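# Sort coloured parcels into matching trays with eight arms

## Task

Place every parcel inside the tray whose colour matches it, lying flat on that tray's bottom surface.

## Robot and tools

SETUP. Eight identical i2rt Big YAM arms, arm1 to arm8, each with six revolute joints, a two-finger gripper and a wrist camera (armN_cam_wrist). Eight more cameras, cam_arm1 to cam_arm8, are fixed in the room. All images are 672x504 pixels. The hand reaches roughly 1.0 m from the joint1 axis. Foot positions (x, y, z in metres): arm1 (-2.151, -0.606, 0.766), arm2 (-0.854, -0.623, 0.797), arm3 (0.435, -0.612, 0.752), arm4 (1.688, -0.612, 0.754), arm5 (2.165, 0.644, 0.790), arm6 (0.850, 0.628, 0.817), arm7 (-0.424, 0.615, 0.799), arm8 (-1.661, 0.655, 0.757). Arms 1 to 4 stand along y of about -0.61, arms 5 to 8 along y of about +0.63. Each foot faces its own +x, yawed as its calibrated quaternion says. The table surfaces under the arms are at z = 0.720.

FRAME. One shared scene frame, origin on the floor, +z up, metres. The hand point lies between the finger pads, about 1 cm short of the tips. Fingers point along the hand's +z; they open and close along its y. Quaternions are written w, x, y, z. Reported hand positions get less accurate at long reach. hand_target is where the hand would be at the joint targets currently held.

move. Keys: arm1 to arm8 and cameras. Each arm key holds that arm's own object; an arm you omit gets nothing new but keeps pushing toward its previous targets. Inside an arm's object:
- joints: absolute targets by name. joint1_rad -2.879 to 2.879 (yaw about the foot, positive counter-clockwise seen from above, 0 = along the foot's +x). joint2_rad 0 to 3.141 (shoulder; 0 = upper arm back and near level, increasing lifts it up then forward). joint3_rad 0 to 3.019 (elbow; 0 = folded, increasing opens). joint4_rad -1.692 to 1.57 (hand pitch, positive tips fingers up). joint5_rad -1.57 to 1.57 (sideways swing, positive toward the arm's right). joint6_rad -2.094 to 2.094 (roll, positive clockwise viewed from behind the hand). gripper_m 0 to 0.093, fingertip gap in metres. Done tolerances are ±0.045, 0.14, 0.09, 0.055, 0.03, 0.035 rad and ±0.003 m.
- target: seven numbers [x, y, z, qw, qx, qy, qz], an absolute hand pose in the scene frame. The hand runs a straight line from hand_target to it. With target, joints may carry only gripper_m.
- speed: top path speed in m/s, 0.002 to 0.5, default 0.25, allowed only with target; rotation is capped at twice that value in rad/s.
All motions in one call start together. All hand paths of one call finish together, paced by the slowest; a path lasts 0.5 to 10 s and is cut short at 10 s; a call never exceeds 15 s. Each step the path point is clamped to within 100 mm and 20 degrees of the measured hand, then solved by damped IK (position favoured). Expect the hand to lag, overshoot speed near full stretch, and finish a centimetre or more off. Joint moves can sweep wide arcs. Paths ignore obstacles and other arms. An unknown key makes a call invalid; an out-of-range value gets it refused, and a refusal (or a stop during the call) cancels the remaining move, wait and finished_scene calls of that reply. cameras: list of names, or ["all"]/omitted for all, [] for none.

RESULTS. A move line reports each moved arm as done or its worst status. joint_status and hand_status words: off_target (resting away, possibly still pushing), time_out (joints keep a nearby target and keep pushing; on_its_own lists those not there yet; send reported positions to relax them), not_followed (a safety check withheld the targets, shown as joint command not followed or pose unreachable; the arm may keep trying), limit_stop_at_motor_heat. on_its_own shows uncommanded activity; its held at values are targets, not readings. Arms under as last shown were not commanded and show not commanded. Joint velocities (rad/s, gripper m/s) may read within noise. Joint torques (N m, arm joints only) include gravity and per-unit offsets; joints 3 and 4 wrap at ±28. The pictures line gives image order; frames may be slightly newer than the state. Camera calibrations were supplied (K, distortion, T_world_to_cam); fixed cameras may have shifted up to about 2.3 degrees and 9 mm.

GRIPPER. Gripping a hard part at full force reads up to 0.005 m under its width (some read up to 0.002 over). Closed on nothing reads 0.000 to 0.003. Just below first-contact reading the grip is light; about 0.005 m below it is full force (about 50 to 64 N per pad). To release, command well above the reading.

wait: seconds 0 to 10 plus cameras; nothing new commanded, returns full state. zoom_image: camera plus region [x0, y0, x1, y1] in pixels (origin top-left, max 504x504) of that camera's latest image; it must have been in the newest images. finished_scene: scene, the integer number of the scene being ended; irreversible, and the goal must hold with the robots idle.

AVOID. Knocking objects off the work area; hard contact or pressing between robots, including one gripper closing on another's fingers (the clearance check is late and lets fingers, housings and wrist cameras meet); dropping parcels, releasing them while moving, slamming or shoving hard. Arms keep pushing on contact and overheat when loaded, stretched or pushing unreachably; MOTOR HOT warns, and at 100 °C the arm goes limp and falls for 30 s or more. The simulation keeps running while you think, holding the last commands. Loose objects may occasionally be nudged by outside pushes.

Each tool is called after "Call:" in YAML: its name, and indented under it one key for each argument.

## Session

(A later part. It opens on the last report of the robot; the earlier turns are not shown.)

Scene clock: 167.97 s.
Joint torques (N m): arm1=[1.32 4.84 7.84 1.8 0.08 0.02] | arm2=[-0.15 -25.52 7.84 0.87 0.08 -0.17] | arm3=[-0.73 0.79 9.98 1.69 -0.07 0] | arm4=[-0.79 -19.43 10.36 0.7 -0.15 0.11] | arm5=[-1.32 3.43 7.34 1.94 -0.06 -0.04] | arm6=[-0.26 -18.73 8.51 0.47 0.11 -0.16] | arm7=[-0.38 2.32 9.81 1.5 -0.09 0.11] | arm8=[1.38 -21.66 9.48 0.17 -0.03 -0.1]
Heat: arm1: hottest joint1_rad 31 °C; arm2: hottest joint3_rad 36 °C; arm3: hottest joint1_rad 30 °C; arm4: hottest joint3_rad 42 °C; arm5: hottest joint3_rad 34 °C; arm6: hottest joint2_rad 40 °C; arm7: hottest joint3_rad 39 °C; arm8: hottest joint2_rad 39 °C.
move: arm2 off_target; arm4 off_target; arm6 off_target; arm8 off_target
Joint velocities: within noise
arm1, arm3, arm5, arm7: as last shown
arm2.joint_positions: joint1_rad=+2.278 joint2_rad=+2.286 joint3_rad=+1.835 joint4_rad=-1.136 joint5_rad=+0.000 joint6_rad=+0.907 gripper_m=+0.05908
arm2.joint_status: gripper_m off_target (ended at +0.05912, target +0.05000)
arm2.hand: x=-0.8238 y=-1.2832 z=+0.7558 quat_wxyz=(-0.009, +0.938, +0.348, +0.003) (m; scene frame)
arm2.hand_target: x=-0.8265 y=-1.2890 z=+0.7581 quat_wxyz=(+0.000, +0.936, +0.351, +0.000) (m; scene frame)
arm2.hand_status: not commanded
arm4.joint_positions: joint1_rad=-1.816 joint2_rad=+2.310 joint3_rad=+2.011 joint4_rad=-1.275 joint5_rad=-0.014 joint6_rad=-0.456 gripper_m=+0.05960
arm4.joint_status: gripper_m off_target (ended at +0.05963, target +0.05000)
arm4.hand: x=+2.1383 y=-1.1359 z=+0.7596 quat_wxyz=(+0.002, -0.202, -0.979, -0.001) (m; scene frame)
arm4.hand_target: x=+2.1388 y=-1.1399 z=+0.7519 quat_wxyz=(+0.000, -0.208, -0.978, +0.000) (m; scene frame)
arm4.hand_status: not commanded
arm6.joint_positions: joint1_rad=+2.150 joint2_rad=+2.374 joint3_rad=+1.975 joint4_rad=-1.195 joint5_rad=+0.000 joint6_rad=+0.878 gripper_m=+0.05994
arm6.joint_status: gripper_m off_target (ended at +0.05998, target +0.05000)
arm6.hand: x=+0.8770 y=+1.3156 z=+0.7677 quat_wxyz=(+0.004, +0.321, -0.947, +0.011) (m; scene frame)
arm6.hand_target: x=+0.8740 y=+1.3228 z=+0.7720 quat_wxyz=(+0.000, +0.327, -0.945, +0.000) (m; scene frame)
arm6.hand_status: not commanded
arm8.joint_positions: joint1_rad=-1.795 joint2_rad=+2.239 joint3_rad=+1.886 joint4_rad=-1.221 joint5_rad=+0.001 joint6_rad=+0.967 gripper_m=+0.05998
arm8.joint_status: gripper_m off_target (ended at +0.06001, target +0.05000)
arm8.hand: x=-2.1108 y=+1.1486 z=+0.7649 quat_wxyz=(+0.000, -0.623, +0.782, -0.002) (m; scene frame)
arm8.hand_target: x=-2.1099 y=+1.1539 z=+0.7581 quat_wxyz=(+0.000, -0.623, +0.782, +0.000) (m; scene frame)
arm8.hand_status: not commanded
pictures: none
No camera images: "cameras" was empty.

Call:
move:
  arm8: {"target":[-2.110,1.154,0.95,0,0.6232,-0.7821,0],"speed":0.2}
  arm2: {"target":[-0.8265,-1.289,0.95,0,0.9363,0.3513,0],"speed":0.2}
  arm6: {"target":[0.874,1.323,0.97,0,0.3272,-0.9449,0],"speed":0.2}
  arm4: {"target":[2.139,-1.140,0.95,0,0.2079,0.9781,0],"speed":0.2}
  arm1: {"joints":{"joint1_rad":-1.546,"joint2_rad":1.5,"joint3_rad":1.5,"joint4_rad":-1.5,"joint5_rad":0,"joint6_rad":0}}
  arm3: {"joints":{"joint1_rad":2.10,"joint2_rad":1.5,"joint3_rad":1.5,"joint4_rad":-1.5,"joint5_rad":0,"joint6_rad":0}}
  arm7: {"joints":{"joint1_rad":2.143,"joint2_rad":1.5,"joint3_rad":1.5,"joint4_rad":-1.5,"joint5_rad":0,"joint6_rad":0}}
  arm5: {"joints":{"joint1_rad":-1.688,"joint2_rad":1.5,"joint3_rad":1.5,"joint4_rad":-1.5,"joint5_rad":0,"joint6_rad":0}}
  cameras: []

Call:
move:
  arm8: {"joints":{"joint2_rad":1.5,"joint3_rad":1.5,"joint4_rad":-1.5,"joint5_rad":0,"joint6_rad":0}}
  arm2: {"joints":{"joint2_rad":1.5,"joint3_rad":1.5,"joint4_rad":-1.5,"joint5_rad":0,"joint6_rad":0}}
  arm6: {"joints":{"joint2_rad":1.5,"joint3_rad":1.5,"joint4_rad":-1.5,"joint5_rad":0,"joint6_rad":0}}
  arm4: {"joints":{"joint2_rad":1.5,"joint3_rad":1.5,"joint4_rad":-1.5,"joint5_rad":0,"joint6_rad":0}}
  arm1: {"target":[-2.4165,-1.2375,1.0,0,0.891,0.454,0]}
  arm3: {"target":[0.38,-1.293,1.0,0,0.6947,0.7193,0]}
  arm7: {"target":[-0.377,1.315,1.0,0,0.6561,-0.7547,0]}
  arm5: {"target":[2.4316,1.3167,1.0,0,0.5446,-0.8387,0]}
  cameras: ["arm1_cam_wrist","arm3_cam_wrist","arm5_cam_wrist","arm7_cam_wrist"]

Call:
move:
  arm8: {"joints":{"joint1_rad":0.412}}
  arm2: {"joints":{"joint1_rad":-1.44}}
  arm6: {"joints":{"joint1_rad":-1.318}}
  arm4: {"joints":{"joint1_rad":1.841}}
  cameras: ["cam_arm4","cam_arm2","cam_arm6","cam_arm8"]

Scene clock: 270.23 s.
Joint torques (N m): arm1=[0.44 -11.58 9.99 0.38 0.08 0.04] | arm2=[-0.15 -25.35 12.27 0.05 0.09 -0.17] | arm3=[-0.03 -17.2 11.32 -0.23 -0.13 0.12] | arm4=[-1.14 -20.19 15.34 -0.27 -0.14 0.08] | arm5=[-0.44 -11.4 8.03 -0.01 -0.19 0.01] | arm6=[-0.26 -19.19 13.27 -0.29 0.08 -0.15] | arm7=[-0.73 -12.1 11.85 -0.25 -0.05 0.05] | arm8=[1.26 -22.24 14.42 -0.7 -0.05 -0.08]
Heat: arm1: hottest joint3_rad 32 °C; arm2: hottest joint2_rad 43 °C; arm3: hottest joint1_rad 30 °C; arm4: hottest joint2_rad 41 °C; arm5: hottest joint3_rad 35 °C; arm6: hottest joint2_rad 38 °C; arm7: hottest joint3_rad 40 °C; arm8: hottest joint2_rad 45 °C.
move: arm1 done; arm2 off_target; arm3 done; arm4 off_target; arm5 done; arm6 off_target; arm7 done; arm8 off_target
Joint velocities: within noise
arm1.joint_positions: joint1_rad=-1.539 joint2_rad=+1.502 joint3_rad=+1.485 joint4_rad=-1.500 joint5_rad=+0.000 joint6_rad=-0.007 gripper_m=+0.09397
arm1.joint_status: all done
arm1.hand: x=-2.3277 y=-1.0271 z=+1.0305 quat_wxyz=(-0.020, -0.829, -0.559, +0.024) (m; scene frame)
arm1.hand_target: x=-2.3321 y=-1.0290 z=+1.0377 quat_wxyz=(-0.025, -0.833, -0.552, +0.031) (m; scene frame)
arm1.hand_status: not commanded
arm2.joint_positions: joint1_rad=+2.278 joint2_rad=+2.144 joint3_rad=+2.050 joint4_rad=-1.523 joint5_rad=+0.000 joint6_rad=+0.907 gripper_m=+0.05908
arm2.joint_status: not commanded
arm2.hand: x=-0.8241 y=-1.2755 z=+0.9269 quat_wxyz=(-0.023, +0.937, +0.348, +0.007) (m; scene frame)
arm2.hand_target: x=-0.8265 y=-1.2878 z=+0.9503 quat_wxyz=(+0.000, +0.936, +0.351, +0.000) (m; scene frame)
arm2.hand_status: off_target (0.027 m and 2.8 deg from the pose sent, 0.194 m and 1.1 deg at the start)
arm3.joint_positions: joint1_rad=+2.095 joint2_rad=+1.530 joint3_rad=+1.476 joint4_rad=-1.489 joint5_rad=+0.000 joint6_rad=-0.016 gripper_m=+0.09398
arm3.joint_status: all done
arm3.hand: x=+0.3935 y=-1.0739 z=+0.9941 quat_wxyz=(+0.009, +0.732, +0.682, -0.006) (m; scene frame)
arm3.hand_target: x=+0.3958 y=-1.0739 z=+1.0165 quat_wxyz=(+0.024, +0.735, +0.677, -0.022) (m; scene frame)
arm3.hand_status: not commanded
arm4.joint_positions: joint1_rad=-1.816 joint2_rad=+2.238 joint3_rad=+2.324 joint4_rad=-1.684 joint5_rad=-0.014 joint6_rad=-0.456 gripper_m=+0.05960
arm4.joint_status: not commanded
arm4.hand: x=+2.1350 y=-1.1281 z=+0.9266 quat_wxyz=(+0.011, -0.203, -0.979, -0.008) (m; scene frame)
arm4.hand_target: x=+2.1378 y=-1.1388 z=+0.9498 quat_wxyz=(-0.009, -0.208, -0.978, +0.007) (m; scene frame)
arm4.hand_status: off_target (0.027 m and 1.7 deg from the pose sent, 0.190 m and 0.7 deg at the start; a joint's target at an end of its range on 34 of 66 steps)
arm5.joint_positions: joint1_rad=-1.689 joint2_rad=+1.515 joint3_rad=+1.481 joint4_rad=-1.490 joint5_rad=+0.000 joint6_rad=-0.009 gripper_m=+0.09396
arm5.joint_status: all done
arm5.hand: x=+2.3350 y=+1.0712 z=+1.0471 quat_wxyz=(-0.022, +0.565, -0.825, -0.014) (m; scene frame)
arm5.hand_target: x=+2.3348 y=+1.0717 z=+1.0614 quat_wxyz=(-0.033, +0.561, -0.827, -0.021) (m; scene frame)
arm5.hand_status: not commanded
arm6.joint_positions: joint1_rad=+2.150 joint2_rad=+2.256 joint3_rad=+2.225 joint4_rad=-1.600 joint5_rad=+0.001 joint6_rad=+0.878 gripper_m=+0.05994
arm6.joint_status: not commanded
arm6.hand: x=+0.8769 y=+1.3089 z=+0.9405 quat_wxyz=(+0.010, +0.321, -0.946, +0.028) (m; scene frame)
arm6.hand_target: x=+0.8740 y=+1.3213 z=+0.9702 quat_wxyz=(+0.000, +0.327, -0.945, -0.001) (m; scene frame)
arm6.hand_status: off_target (0.033 m and 3.5 deg from the pose sent, 0.202 m and 1.5 deg at the start; pose on its path clipped on 3 of 66 steps)
arm7.joint_positions: joint1_rad=+2.143 joint2_rad=+1.516 joint3_rad=+1.481 joint4_rad=-1.488 joint5_rad=+0.000 joint6_rad=+0.007 gripper_m=+0.09399
arm7.joint_status: all done
arm7.hand: x=-0.3920 y=+1.0754 z=+1.0538 quat_wxyz=(-0.018, +0.680, -0.733, -0.018) (m; scene frame)
arm7.hand_target: x=-0.3918 y=+1.0752 z=+1.0682 quat_wxyz=(-0.027, +0.682, -0.730, -0.025) (m; scene frame)
arm7.hand_status: not commanded
arm8.joint_positions: joint1_rad=-1.795 joint2_rad=+2.158 joint3_rad=+2.189 joint4_rad=-1.642 joint5_rad=+0.001 joint6_rad=+0.966 gripper_m=+0.05998
arm8.joint_status: not commanded
arm8.hand: x=-2.1057 y=+1.1433 z=+0.9314 quat_wxyz=(+0.002, -0.623, +0.782, -0.020) (m; scene frame)
arm8.hand_target: x=-2.1093 y=+1.1533 z=+0.9499 quat_wxyz=(+0.000, -0.623, +0.782, +0.000) (m; scene frame)
arm8.hand_status: off_target (0.022 m and 2.3 deg from the pose sent, 0.185 m and 0.2 deg at the start)
pictures: none
No camera images: "cameras" was empty.

Scene clock: 272.37 s.
Joint torques (N m): arm1=[1.14 -19.78 12.49 -0.02 0.17 0.08] | arm2=[-0.15 -14.51 8.35 0.79 0.01 -0.21] | arm3=[0.15 -22.95 14.26 -0.13 0.02 -0.22] | arm4=[-0.97 -10.93 10.48 0.91 0.02 0.12] | arm5=[-1.08 -21.42 10.07 0.03 -0.16 0.06] | arm6=[-0.21 -9.82 9.25 0.57 0.01 -0.18] | arm7=[-0.32 -18.43 15.32 -0.31 -0.03 0.2] | arm8=[1.14 -12.28 9.68 0.36 -0.14 -0.11]
Heat: arm1: hottest joint3_rad 33 °C; arm2: hottest joint2_rad 42 °C; arm3: hottest joint1_rad 30 °C; arm4: hottest joint2_rad 41 °C; arm5: hottest joint3_rad 35 °C; arm6: hottest joint2_rad 37 °C; arm7: hottest joint3_rad 41 °C; arm8: hottest joint2_rad 45 °C.
move: arm1 off_target; arm2 done; arm3 off_target; arm4 done; arm5 off_target; arm6 done; arm7 off_target; arm8 done
Joint velocities: within noise
arm1.joint_positions: joint1_rad=-1.539 joint2_rad=+2.160 joint3_rad=+2.309 joint4_rad=-1.673 joint5_rad=+0.004 joint6_rad=+0.227 gripper_m=+0.09397
arm1.joint_status: not commanded
arm1.hand: x=-2.4120 y=-1.2300 z=+0.9900 quat_wxyz=(-0.019, -0.888, -0.458, +0.020) (m; scene frame)
arm1.hand_target: x=-2.4162 y=-1.2366 z=+0.9994 quat_wxyz=(-0.025, -0.890, -0.454, +0.030) (m; scene frame)
arm1.hand_status: off_target (0.013 m and 3.2 deg from the pose sent, 0.230 m and 14.4 deg at the start; a joint's target at an end of its range on 31 of 64 steps)
arm2.joint_positions: joint1_rad=+2.278 joint2_rad=+1.497 joint3_rad=+1.499 joint4_rad=-1.504 joint5_rad=+0.000 joint6_rad=+0.015 gripper_m=+0.05906
arm2.joint_status: all done
arm2.hand: x=-0.8330 y=-1.0834 z=+1.0655 quat_wxyz=(+0.025, +0.695, +0.718, -0.023) (m; scene frame)
arm2.hand_target: x=-0.8351 y=-1.0850 z=+1.0646 quat_wxyz=(+0.025, +0.692, +0.721, -0.024) (m; scene frame)
arm2.hand_status: not commanded
arm3.joint_positions: joint1_rad=+2.095 joint2_rad=+2.127 joint3_rad=+2.295 joint4_rad=-1.673 joint5_rad=+0.001 joint6_rad=-0.095 gripper_m=+0.09398
arm3.joint_status: not commanded
arm3.hand: x=+0.3753 y=-1.2829 z=+0.9822 quat_wxyz=(+0.021, +0.704, +0.710, -0.022) (m; scene frame)
arm3.hand_target: x=+0.3800 y=-1.2916 z=+0.9993 quat_wxyz=(+0.031, +0.694, +0.718, -0.038) (m; scene frame)
arm3.hand_status: off_target (0.021 m and 3.8 deg from the pose sent, 0.220 m and 6.2 deg at the start; a joint's target at an end of its range on 34 of 64 steps)
arm4.joint_positions: joint1_rad=-1.816 joint2_rad=+1.500 joint3_rad=+1.499 joint4_rad=-1.513 joint5_rad=-0.002 joint6_rad=-0.009 gripper_m=+0.05959
arm4.joint_status: all done
arm4.hand: x=+1.9887 y=-0.9577 z=+1.0209 quat_wxyz=(-0.023, -0.414, -0.910, +0.018) (m; scene frame)
arm4.hand_target: x=+1.9880 y=-0.9629 z=+1.0215 quat_wxyz=(-0.029, -0.422, -0.906, +0.022) (m; scene frame)
arm4.hand_status: not commanded
arm5.joint_positions: joint1_rad=-1.689 joint2_rad=+2.309 joint3_rad=+2.469 joint4_rad=-1.675 joint5_rad=+0.000 joint6_rad=+0.031 gripper_m=+0.09396
arm5.joint_status: not commanded
arm5.hand: x=+2.4300 y=+1.3094 z=+0.9755 quat_wxyz=(-0.026, +0.548, -0.836, -0.017) (m; scene frame)
arm5.hand_target: x=+2.4311 y=+1.3152 z=+0.9994 quat_wxyz=(-0.044, +0.544, -0.837, -0.031) (m; scene frame)
arm5.hand_status: off_target (0.026 m and 3.6 deg from the pose sent, 0.268 m and 4.1 deg at the start; a joint's target at an end of its range on 31 of 64 steps)
arm6.joint_positions: joint1_rad=+2.150 joint2_rad=+1.501 joint3_rad=+1.491 joint4_rad=-1.509 joint5_rad=+0.001 joint6_rad=+0.009 gripper_m=+0.05992
arm6.joint_status: all done
arm6.hand: x=+0.8685 y=+1.0858 z=+1.0806 quat_wxyz=(-0.019, +0.690, -0.723, -0.018) (m; scene frame)
arm6.hand_target: x=+0.8662 y=+1.0901 z=+1.0849 quat_wxyz=(-0.025, +0.695, -0.718, -0.025) (m; scene frame)
arm6.hand_status: not commanded
arm7.joint_positions: joint1_rad=+2.143 joint2_rad=+2.250 joint3_rad=+2.372 joint4_rad=-1.696 joint5_rad=+0.000 joint6_rad=+0.065 gripper_m=+0.09399
arm7.joint_status: not commanded
arm7.hand: x=-0.3767 y=+1.3037 z=+0.9841 quat_wxyz=(+0.000, +0.659, -0.752, +0.000) (m; scene frame)
arm7.hand_target: x=-0.3770 y=+1.3136 z=+0.9998 quat_wxyz=(-0.014, +0.656, -0.755, -0.014) (m; scene frame)
arm7.hand_status: off_target (0.020 m and 0.4 deg from the pose sent, 0.246 m and 4.8 deg at the start; a joint's target at an end of its range on 25 of 64 steps)
arm8.joint_positions: joint1_rad=-1.795 joint2_rad=+1.495 joint3_rad=+1.500 joint4_rad=-1.511 joint5_rad=+0.001 joint6_rad=+0.008 gripper_m=+0.05999
arm8.joint_status: all done
arm8.hand: x=-1.9699 y=+0.9947 z=+1.0271 quat_wxyz=(+0.013, -0.913, +0.407, +0.029) (m; scene frame)
arm8.hand_target: x=-1.9703 y=+0.9990 z=+1.0251 quat_wxyz=(+0.014, -0.913, +0.406, +0.032) (m; scene frame)
arm8.hand_status: not commanded
pictures: arm1_cam_wrist, arm3_cam_wrist, arm5_cam_wrist, arm7_cam_wrist
camera_calibration:
arm1_cam_wrist: T_world_to_cam=[[-0.805764, 0.591892, -0.0201788, -1.19444], [0.493078, 0.689339, 0.53074, 1.51646], [0.328051, 0.417702, -0.847294, 2.2704], [0, 0, 0, 1]] pos_world=[-2.45498, -1.28673, 1.09474]
arm3_cam_wrist: T_world_to_cam=[[-0.999938, -0.00292457, 0.0107812, 0.359788], [0.00325967, 0.846728, 0.532016, 0.568432], [-0.0106847, 0.532018, -0.846666, 1.64209], [0, 0, 0, 1]] pos_world=[0.375458, -1.35388, 1.08401]
arm5_cam_wrist: T_world_to_cam=[[0.912627, -0.408768, 0.00452847, -1.68571], [-0.351663, -0.779388, 0.518544, 1.37688], [-0.208435, -0.474829, -0.855039, 2.08647], [0, 0, 0, 1]] pos_world=[2.45752, 1.37477, 1.07767]
arm7_cam_wrist: T_world_to_cam=[[0.993061, -0.116898, 0.0128472, 0.510671], [-0.103276, -0.814613, 0.570736, 0.467847], [-0.0562525, -0.568102, -0.821033, 1.64875], [0, 0, 0, 1]] pos_world=[-0.366064, 1.37747, 1.0801]

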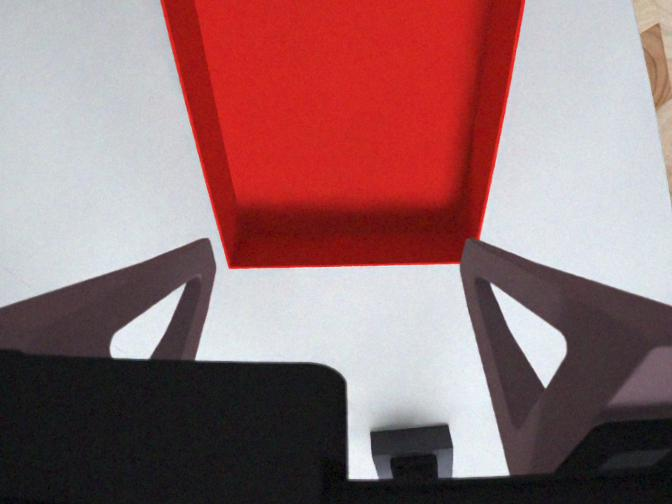

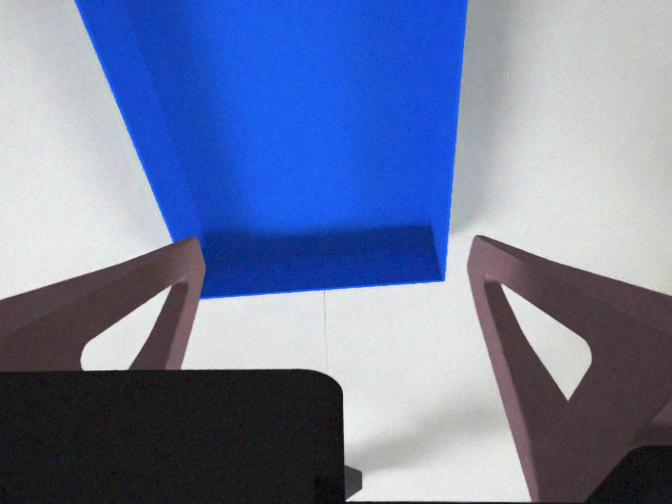

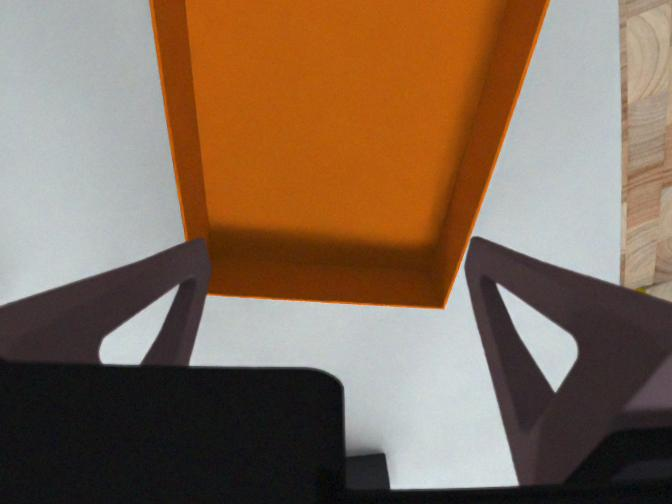

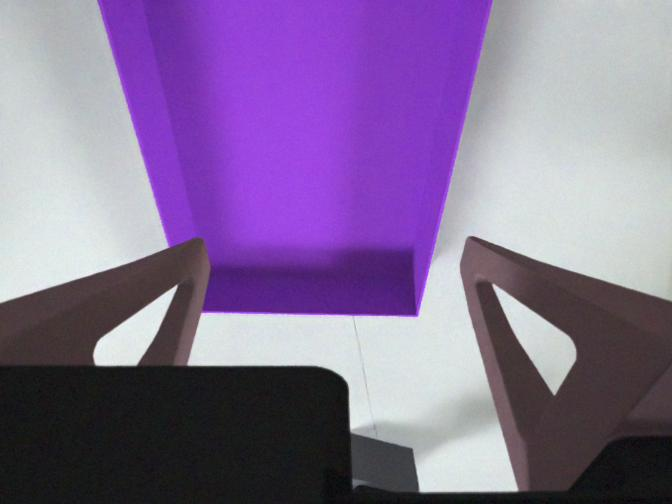

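Scene clock: 275.03 s.
Joint torques (N m): arm1=[1.26 -19.43 12.42 0.02 0.19 0.06] | arm2=[0.62 -16.44 9.11 0.87 0.02 -0.08] | arm3=[0.44 -22.95 14.26 -0.14 0.02 -0.22] | arm4=[0.91 -12.34 10.69 0.2 -0.09 0.06] | arm5=[-0.38 -21.36 10.17 0.01 -0.21 0.03] | arm6=[-0.73 -12.22 9.21 -0.06 -0.03 -0.16] | arm7=[-0.21 -18.37 15.36 -0.38 -0.04 0.2] | arm8=[1.67 -13.57 9.66 -0.17 -0.09 -0.1]
Heat: arm1: hottest joint3_rad 33 °C; arm2: hottest joint2_rad 41 °C; arm3: hottest joint1_rad 30 °C; arm4: hottest joint2_rad 41 °C; arm5: hottest joint3_rad 35 °C; arm6: hottest joint2_rad 37 °C; arm7: hottest joint3_rad 42 °C; arm8: hottest joint2_rad 44 °C.
move: arm2 done; arm4 done; arm6 done; arm8 done
Joint velocities: within noise
arm1, arm3, arm5, arm7: as last shown
arm1.hand: x=-2.4120 y=-1.2300 z=+0.9900 quat_wxyz=(-0.019, -0.889, -0.458, +0.020) (m; scene frame)
arm2.joint_positions: joint1_rad=-1.441 joint2_rad=+1.517 joint3_rad=+1.489 joint4_rad=-1.507 joint5_rad=+0.000 joint6_rad=+0.002 gripper_m=+0.05922
arm2.joint_status: all done
arm2.hand: x=-0.6211 y=-0.2269 z=+1.0534 quat_wxyz=(-0.015, +0.496, -0.868, -0.009) (m; scene frame)
arm2.hand_target: x=-0.6200 y=-0.2247 z=+1.0653 quat_wxyz=(-0.031, +0.497, -0.867, -0.018) (m; scene frame)
arm2.hand_status: not commanded
arm3.hand_target: x=+0.3801 y=-1.2916 z=+0.9993 quat_wxyz=(+0.032, +0.694, +0.718, -0.038) (m; scene frame)
arm4.joint_positions: joint1_rad=+1.834 joint2_rad=+1.518 joint3_rad=+1.496 joint4_rad=-1.497 joint5_rad=+0.000 joint6_rad=-0.002 gripper_m=+0.05977
arm4.joint_status: all done
arm4.hand: x=+1.2555 y=-0.4470 z=+1.0158 quat_wxyz=(+0.001, +0.984, -0.176, -0.031) (m; scene frame)
arm4.hand_target: x=+1.2568 y=-0.4506 z=+1.0250 quat_wxyz=(+0.000, +0.984, -0.173, -0.040) (m; scene frame)
arm4.hand_status: not commanded
arm6.joint_positions: joint1_rad=-1.316 joint2_rad=+1.529 joint3_rad=+1.491 joint4_rad=-1.492 joint5_rad=+0.002 joint6_rad=+0.007 gripper_m=+0.06005
arm6.joint_status: all done
arm6.hand: x=+0.6841 y=+0.1933 z=+1.0686 quat_wxyz=(-0.011, -0.825, -0.565, +0.018) (m; scene frame)
arm6.hand_target: x=+0.6850 y=+0.1968 z=+1.0849 quat_wxyz=(-0.020, -0.823, -0.567, +0.029) (m; scene frame)
arm6.hand_status: not commanded
arm7.hand_target: x=-0.3770 y=+1.3136 z=+0.9998 quat_wxyz=(-0.014, +0.656, -0.754, -0.014) (m; scene frame)
arm8.joint_positions: joint1_rad=+0.412 joint2_rad=+1.511 joint3_rad=+1.500 joint4_rad=-1.498 joint5_rad=+0.000 joint6_rad=+0.006 gripper_m=+0.06000
arm8.joint_status: all done
arm8.hand: x=-1.7509 y=+0.2002 z=+1.0210 quat_wxyz=(-0.020, -0.774, -0.633, +0.024) (m; scene frame)
arm8.hand_target: x=-1.7507 y=+0.2021 z=+1.0258 quat_wxyz=(-0.023, -0.772, -0.635, +0.028) (m; scene frame)
arm8.hand_status: not commanded
pictures: cam_arm2, cam_arm4, cam_arm6, cam_arm8

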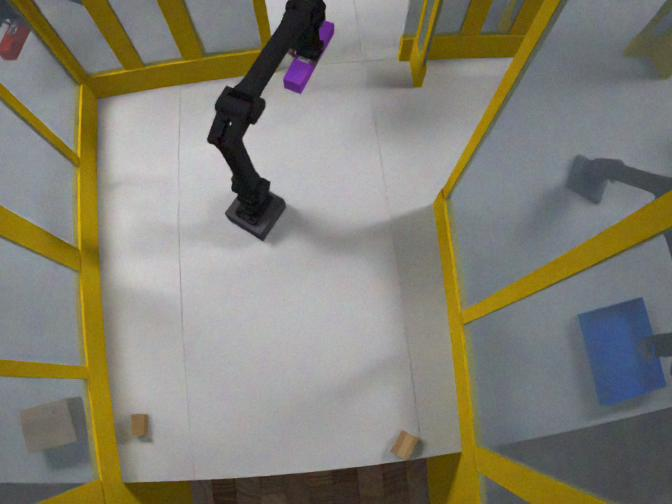

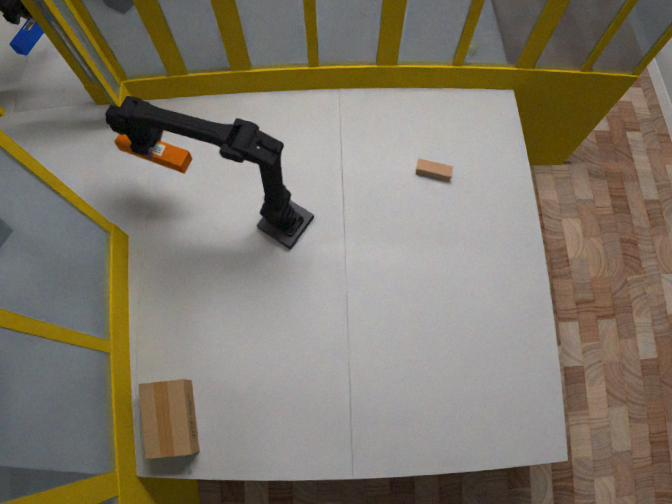

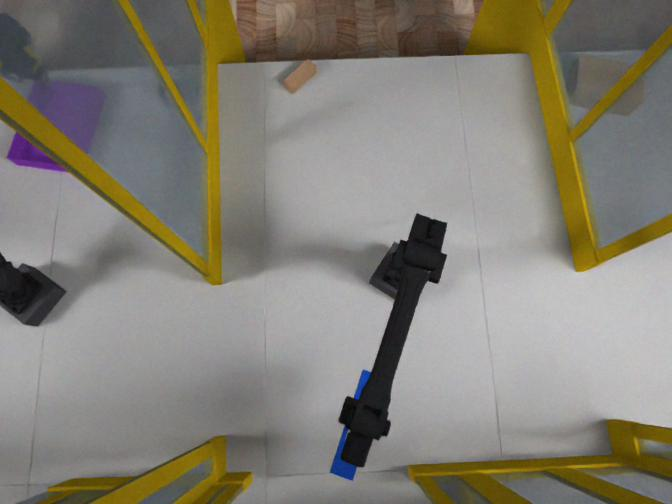

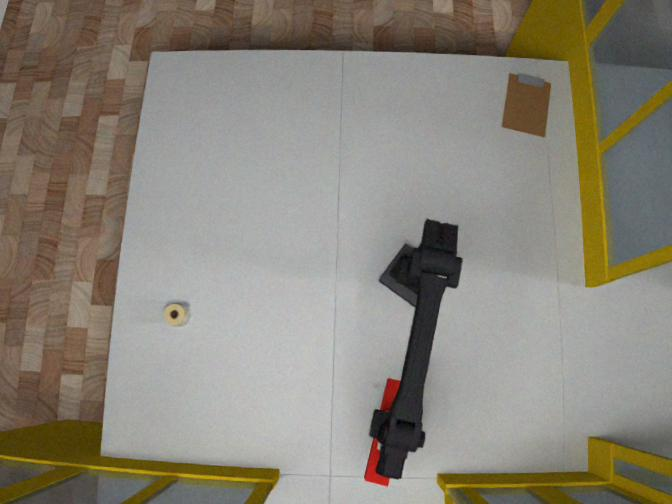

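Call:
move:
  arm8: {"target":[-1.79,0.0,0.81,0,0.7722,0.6354,0]}
  arm2: {"target":[-0.49,0.0,0.81,0,0.6428,-0.766,0]}
  arm6: {"target":[0.61,0.0,0.815,0,0.8241,0.5664,0]}
  arm4: {"target":[1.05,-0.38,0.805,0,1,0,0]}
  arm1: {"joints":{"joint2_rad":1.5,"joint3_rad":1.5,"joint4_rad":-1.5,"joint5_rad":0,"joint6_rad":0}}
  arm3: {"joints":{"joint2_rad":1.5,"joint3_rad":1.5,"joint4_rad":-1.5,"joint5_rad":0,"joint6_rad":0}}
  arm7: {"joints":{"joint2_rad":1.5,"joint3_rad":1.5,"joint4_rad":-1.5,"joint5_rad":0,"joint6_rad":0}}
  arm5: {"joints":{"joint2_rad":1.5,"joint3_rad":1.5,"joint4_rad":-1.5,"joint5_rad":0,"joint6_rad":0}}
  cameras: ["cam_arm2","cam_arm4"]

Scene clock: 312.17 s.
Joint torques (N m): arm1=[0.91 -11.81 8.51 0.92 -0.04 -0.07] | arm2=[0.44 -26.81 11.97 0.01 0.02 -0.22] | arm3=[0.26 -15.15 9.89 0.7 -0.15 0.12] | arm4=[1.38 -18.26 14.8 -0.23 -0.04 -0.04] | arm5=[-1.26 -12.34 7.69 0.87 -0.12 -0.16] | arm6=[-0.67 -17.49 11.95 -0.16 -0.03 -0.14] | arm7=[-0.15 -11.4 9.61 0.72 -0.06 0.02] | arm8=[1.79 -21.19 13.82 -0.58 -0.08 -0.09]
Heat: arm1: hottest joint3_rad 39 °C; arm2: hottest joint2_rad 36 °C; arm3: hottest joint2_rad 34 °C; arm4: hottest joint3_rad 44 °C; arm5: hottest joint3_rad 37 °C; arm6: hottest joint2_rad 36 °C; arm7: hottest joint3_rad 49 °C; arm8: hottest joint2_rad 38 °C.
move: arm1 done; arm2 off_target; arm3 done; arm4 off_target; arm5 done; arm6 off_target; arm7 done; arm8 off_target
Joint velocities: within noise
arm1.joint_positions: joint1_rad=-1.539 joint2_rad=+1.502 joint3_rad=+1.504 joint4_rad=-1.513 joint5_rad=+0.003 joint6_rad=+0.008 gripper_m=+0.09397
arm1.joint_status: all done
arm1.hand: x=-2.3287 y=-1.0283 z=+1.0380 quat_wxyz=(-0.021, -0.833, -0.552, +0.027) (m; scene frame)
arm1.hand_target: x=-2.3295 y=-1.0301 z=+1.0376 quat_wxyz=(-0.025, -0.831, -0.555, +0.031) (m; scene frame)
arm1.hand_status: not commanded
arm2.joint_positions: joint1_rad=-1.441 joint2_rad=+2.391 joint3_rad=+2.140 joint4_rad=-1.353 joint5_rad=+0.000 joint6_rad=-0.338 gripper_m=+0.05922
arm2.joint_status: not commanded
arm2.hand: x=-0.4962 y=-0.0137 z=+0.7960 quat_wxyz=(+0.016, +0.636, -0.772, +0.005) (m; scene frame)
arm2.hand_target: x=-0.4905 y=-0.0007 z=+0.8103 quat_wxyz=(-0.001, +0.643, -0.766, +0.000) (m; scene frame)
arm2.hand_status: off_target (0.020 m and 2.2 deg from the pose sent, 0.358 m and 20.6 deg at the start)
arm3.joint_positions: joint1_rad=+2.095 joint2_rad=+1.509 joint3_rad=+1.492 joint4_rad=-1.515 joint5_rad=+0.001 joint6_rad=-0.016 gripper_m=+0.09398
arm3.joint_status: all done
arm3.hand: x=+0.3937 y=-1.0691 z=+1.0096 quat_wxyz=(+0.013, +0.731, +0.682, -0.011) (m; scene frame)
arm3.hand_target: x=+0.3977 y=-1.0740 z=+1.0167 quat_wxyz=(+0.024, +0.734, +0.679, -0.022) (m; scene frame)
arm3.hand_status: not commanded
arm4.joint_positions: joint1_rad=+1.834 joint2_rad=+2.219 joint3_rad=+1.927 joint4_rad=-1.318 joint5_rad=+0.011 joint6_rad=-0.335 gripper_m=+0.05978
arm4.joint_status: not commanded
arm4.hand: x=+1.0694 y=-0.3791 z=+0.7946 quat_wxyz=(+0.006, +1.000, -0.010, +0.014) (m; scene frame)
arm4.hand_target: x=+1.0510 y=-0.3804 z=+0.8053 quat_wxyz=(+0.000, +1.000, +0.000, -0.001) (m; scene frame)
arm4.hand_status: off_target (0.022 m and 2.1 deg from the pose sent, 0.302 m and 20.6 deg at the start)
arm5.joint_positions: joint1_rad=-1.689 joint2_rad=+1.516 joint3_rad=+1.487 joint4_rad=-1.512 joint5_rad=+0.000 joint6_rad=+0.010 gripper_m=+0.09396
arm5.joint_status: all done
arm5.hand: x=+2.3337 y=+1.0678 z=+1.0488 quat_wxyz=(-0.015, +0.557, -0.830, -0.009) (m; scene frame)
arm5.hand_target: x=+2.3346 y=+1.0718 z=+1.0615 quat_wxyz=(-0.033, +0.561, -0.827, -0.021) (m; scene frame)
arm5.hand_status: not commanded
arm6.joint_positions: joint1_rad=-1.316 joint2_rad=+2.257 joint3_rad=+1.840 joint4_rad=-1.199 joint5_rad=+0.002 joint6_rad=+0.007 gripper_m=+0.06005
arm6.joint_status: not commanded
arm6.hand: x=+0.6178 y=+0.0187 z=+0.7974 quat_wxyz=(+0.013, -0.825, -0.565, -0.018) (m; scene frame)
arm6.hand_target: x=+0.6104 y=+0.0011 z=+0.8154 quat_wxyz=(+0.000, -0.824, -0.566, +0.000) (m; scene frame)
arm6.hand_status: off_target (0.027 m and 2.6 deg from the pose sent, 0.327 m and 2.4 deg at the start)
arm7.joint_positions: joint1_rad=+2.143 joint2_rad=+1.504 joint3_rad=+1.506 joint4_rad=-1.514 joint5_rad=+0.000 joint6_rad=+0.009 gripper_m=+0.09399
arm7.joint_status: all done
arm7.hand: x=-0.3921 y=+1.0739 z=+1.0688 quat_wxyz=(-0.022, +0.679, -0.733, -0.022) (m; scene frame)
arm7.hand_target: x=-0.3927 y=+1.0753 z=+1.0682 quat_wxyz=(-0.027, +0.683, -0.730, -0.025) (m; scene frame)
arm7.hand_status: not commanded
arm8.joint_positions: joint1_rad=+0.412 joint2_rad=+2.183 joint3_rad=+1.881 joint4_rad=-1.297 joint5_rad=+0.000 joint6_rad=+0.006 gripper_m=+0.06000
arm8.joint_status: not commanded
arm8.hand: x=-1.7872 y=+0.0147 z=+0.8002 quat_wxyz=(+0.008, -0.774, -0.633, -0.010) (m; scene frame)
arm8.hand_target: x=-1.7900 y=+0.0007 z=+0.8103 quat_wxyz=(+0.000, -0.772, -0.635, +0.000) (m; scene frame)
arm8.hand_status: off_target (0.018 m and 1.6 deg from the pose sent, 0.294 m and 3.6 deg at the start)
pictures: cam_arm2, cam_arm4

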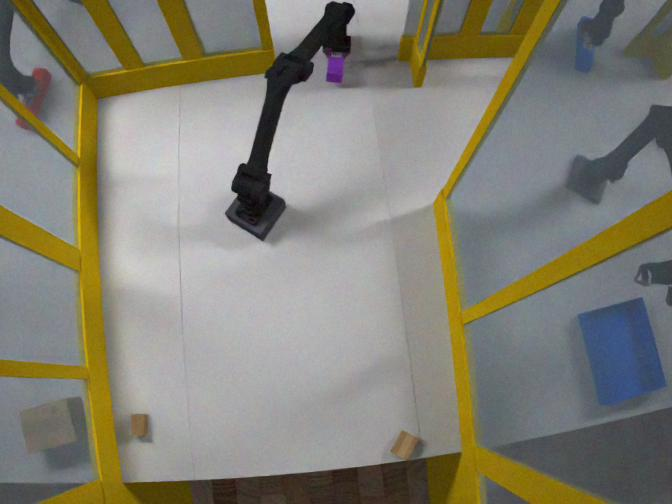

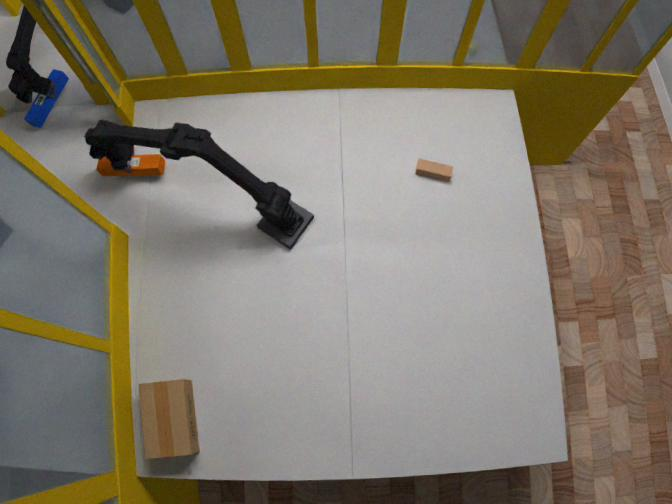

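Call:
move:
  arm8: {"target":[-1.79,0.0,0.766,0,0.7722,0.6354,0],"speed":0.1}
  arm2: {"target":[-0.49,0.0,0.765,0,0.6428,-0.766,0],"speed":0.1}
  arm6: {"target":[0.61,0.0,0.778,0,0.8241,0.5664,0],"speed":0.1}
  arm4: {"target":[1.05,-0.38,0.761,0,1,0,0],"speed":0.1}
  cameras: []

Scene clock: 323.77 s.
Joint torques (N m): arm1=[1.03 -11.93 8.46 0.85 -0.03 -0.08] | arm2=[0.44 -27.11 8.88 0.95 0.02 -0.21] | arm3=[0.21 -15.21 9.91 0.75 -0.15 0.12] | arm4=[1.32 -18.49 10.91 0.72 -0.04 -0.03] | arm5=[-0.5 -11.63 7.64 0.9 -0.17 -0.15] | arm6=[-0.73 -17.26 9.98 0.4 -0.03 -0.14] | arm7=[-0.21 -11.16 9.61 0.77 -0.06 0.04] | arm8=[1.85 -20.89 9.48 0.21 -0.09 -0.08]
Heat: arm1: hottest joint3_rad 38 °C; arm2: hottest joint3_rad 38 °C; arm3: hottest joint2_rad 33 °C; arm4: hottest joint3_rad 44 °C; arm5: hottest joint3_rad 37 °C; arm6: hottest joint3_rad 37 °C; arm7: hottest joint3_rad 46 °C; arm8: hottest joint2_rad 40 °C.
move: arm2 done; arm4 off_target; arm6 off_target; arm8 off_target
Joint velocities: within noise
arm1, arm3, arm5, arm7: as last shown
arm2.joint_positions: joint1_rad=-1.441 joint2_rad=+2.436 joint3_rad=+2.140 joint4_rad=-1.295 joint5_rad=+0.000 joint6_rad=-0.339 gripper_m=+0.05922
arm2.joint_status: not commanded
arm2.hand: x=-0.4924 y=-0.0071 z=+0.7646 quat_wxyz=(+0.010, +0.636, -0.772, +0.003) (m; scene frame)
arm2.hand_target: x=-0.4901 y=-0.0001 z=+0.7652 quat_wxyz=(+0.000, +0.643, -0.766, +0.000) (m; scene frame)
arm2.hand_status: done (0.007 m and 1.5 deg from the pose sent, 0.034 m and 2.2 deg at the start)
arm4.joint_positions: joint1_rad=+1.834 joint2_rad=+2.259 joint3_rad=+1.927 joint4_rad=-1.254 joint5_rad=+0.011 joint6_rad=-0.336 gripper_m=+0.05978
arm4.joint_status: not commanded
arm4.hand: x=+1.0585 y=-0.3755 z=+0.7682 quat_wxyz=(+0.002, +1.000, -0.010, +0.003) (m; scene frame)
arm4.hand_target: x=+1.0503 y=-0.3800 z=+0.7612 quat_wxyz=(+0.000, +1.000, +0.000, +0.000) (m; scene frame)
arm4.hand_status: off_target (0.012 m and 1.2 deg from the pose sent, 0.039 m and 2.1 deg at the start)
arm6.joint_positions: joint1_rad=-1.316 joint2_rad=+2.296 joint3_rad=+1.840 joint4_rad=-1.147 joint5_rad=+0.002 joint6_rad=+0.007 gripper_m=+0.06005
arm6.joint_status: not commanded
arm6.hand: x=+0.6155 y=+0.0128 z=+0.7722 quat_wxyz=(+0.010, -0.825, -0.565, -0.013) (m; scene frame)
arm6.hand_target: x=+0.6101 y=+0.0005 z=+0.7781 quat_wxyz=(+0.000, -0.824, -0.566, +0.000) (m; scene frame)
arm6.hand_status: off_target (0.015 m and 1.8 deg from the pose sent, 0.028 m and 2.6 deg at the start)
arm8.joint_positions: joint1_rad=+0.412 joint2_rad=+2.218 joint3_rad=+1.881 joint4_rad=-1.230 joint5_rad=+0.000 joint6_rad=+0.006 gripper_m=+0.06000
arm8.joint_status: not commanded
arm8.hand: x=-1.7897 y=+0.0021 z=+0.7774 quat_wxyz=(-0.002, -0.774, -0.633, +0.002) (m; scene frame)
arm8.hand_target: x=-1.7901 y=+0.0002 z=+0.7661 quat_wxyz=(+0.000, -0.772, -0.635, +0.000) (m; scene frame)
arm8.hand_status: off_target (0.012 m and 0.4 deg from the pose sent, 0.037 m and 1.6 deg at the start)
pictures: none
No camera images: "cameras" was empty.


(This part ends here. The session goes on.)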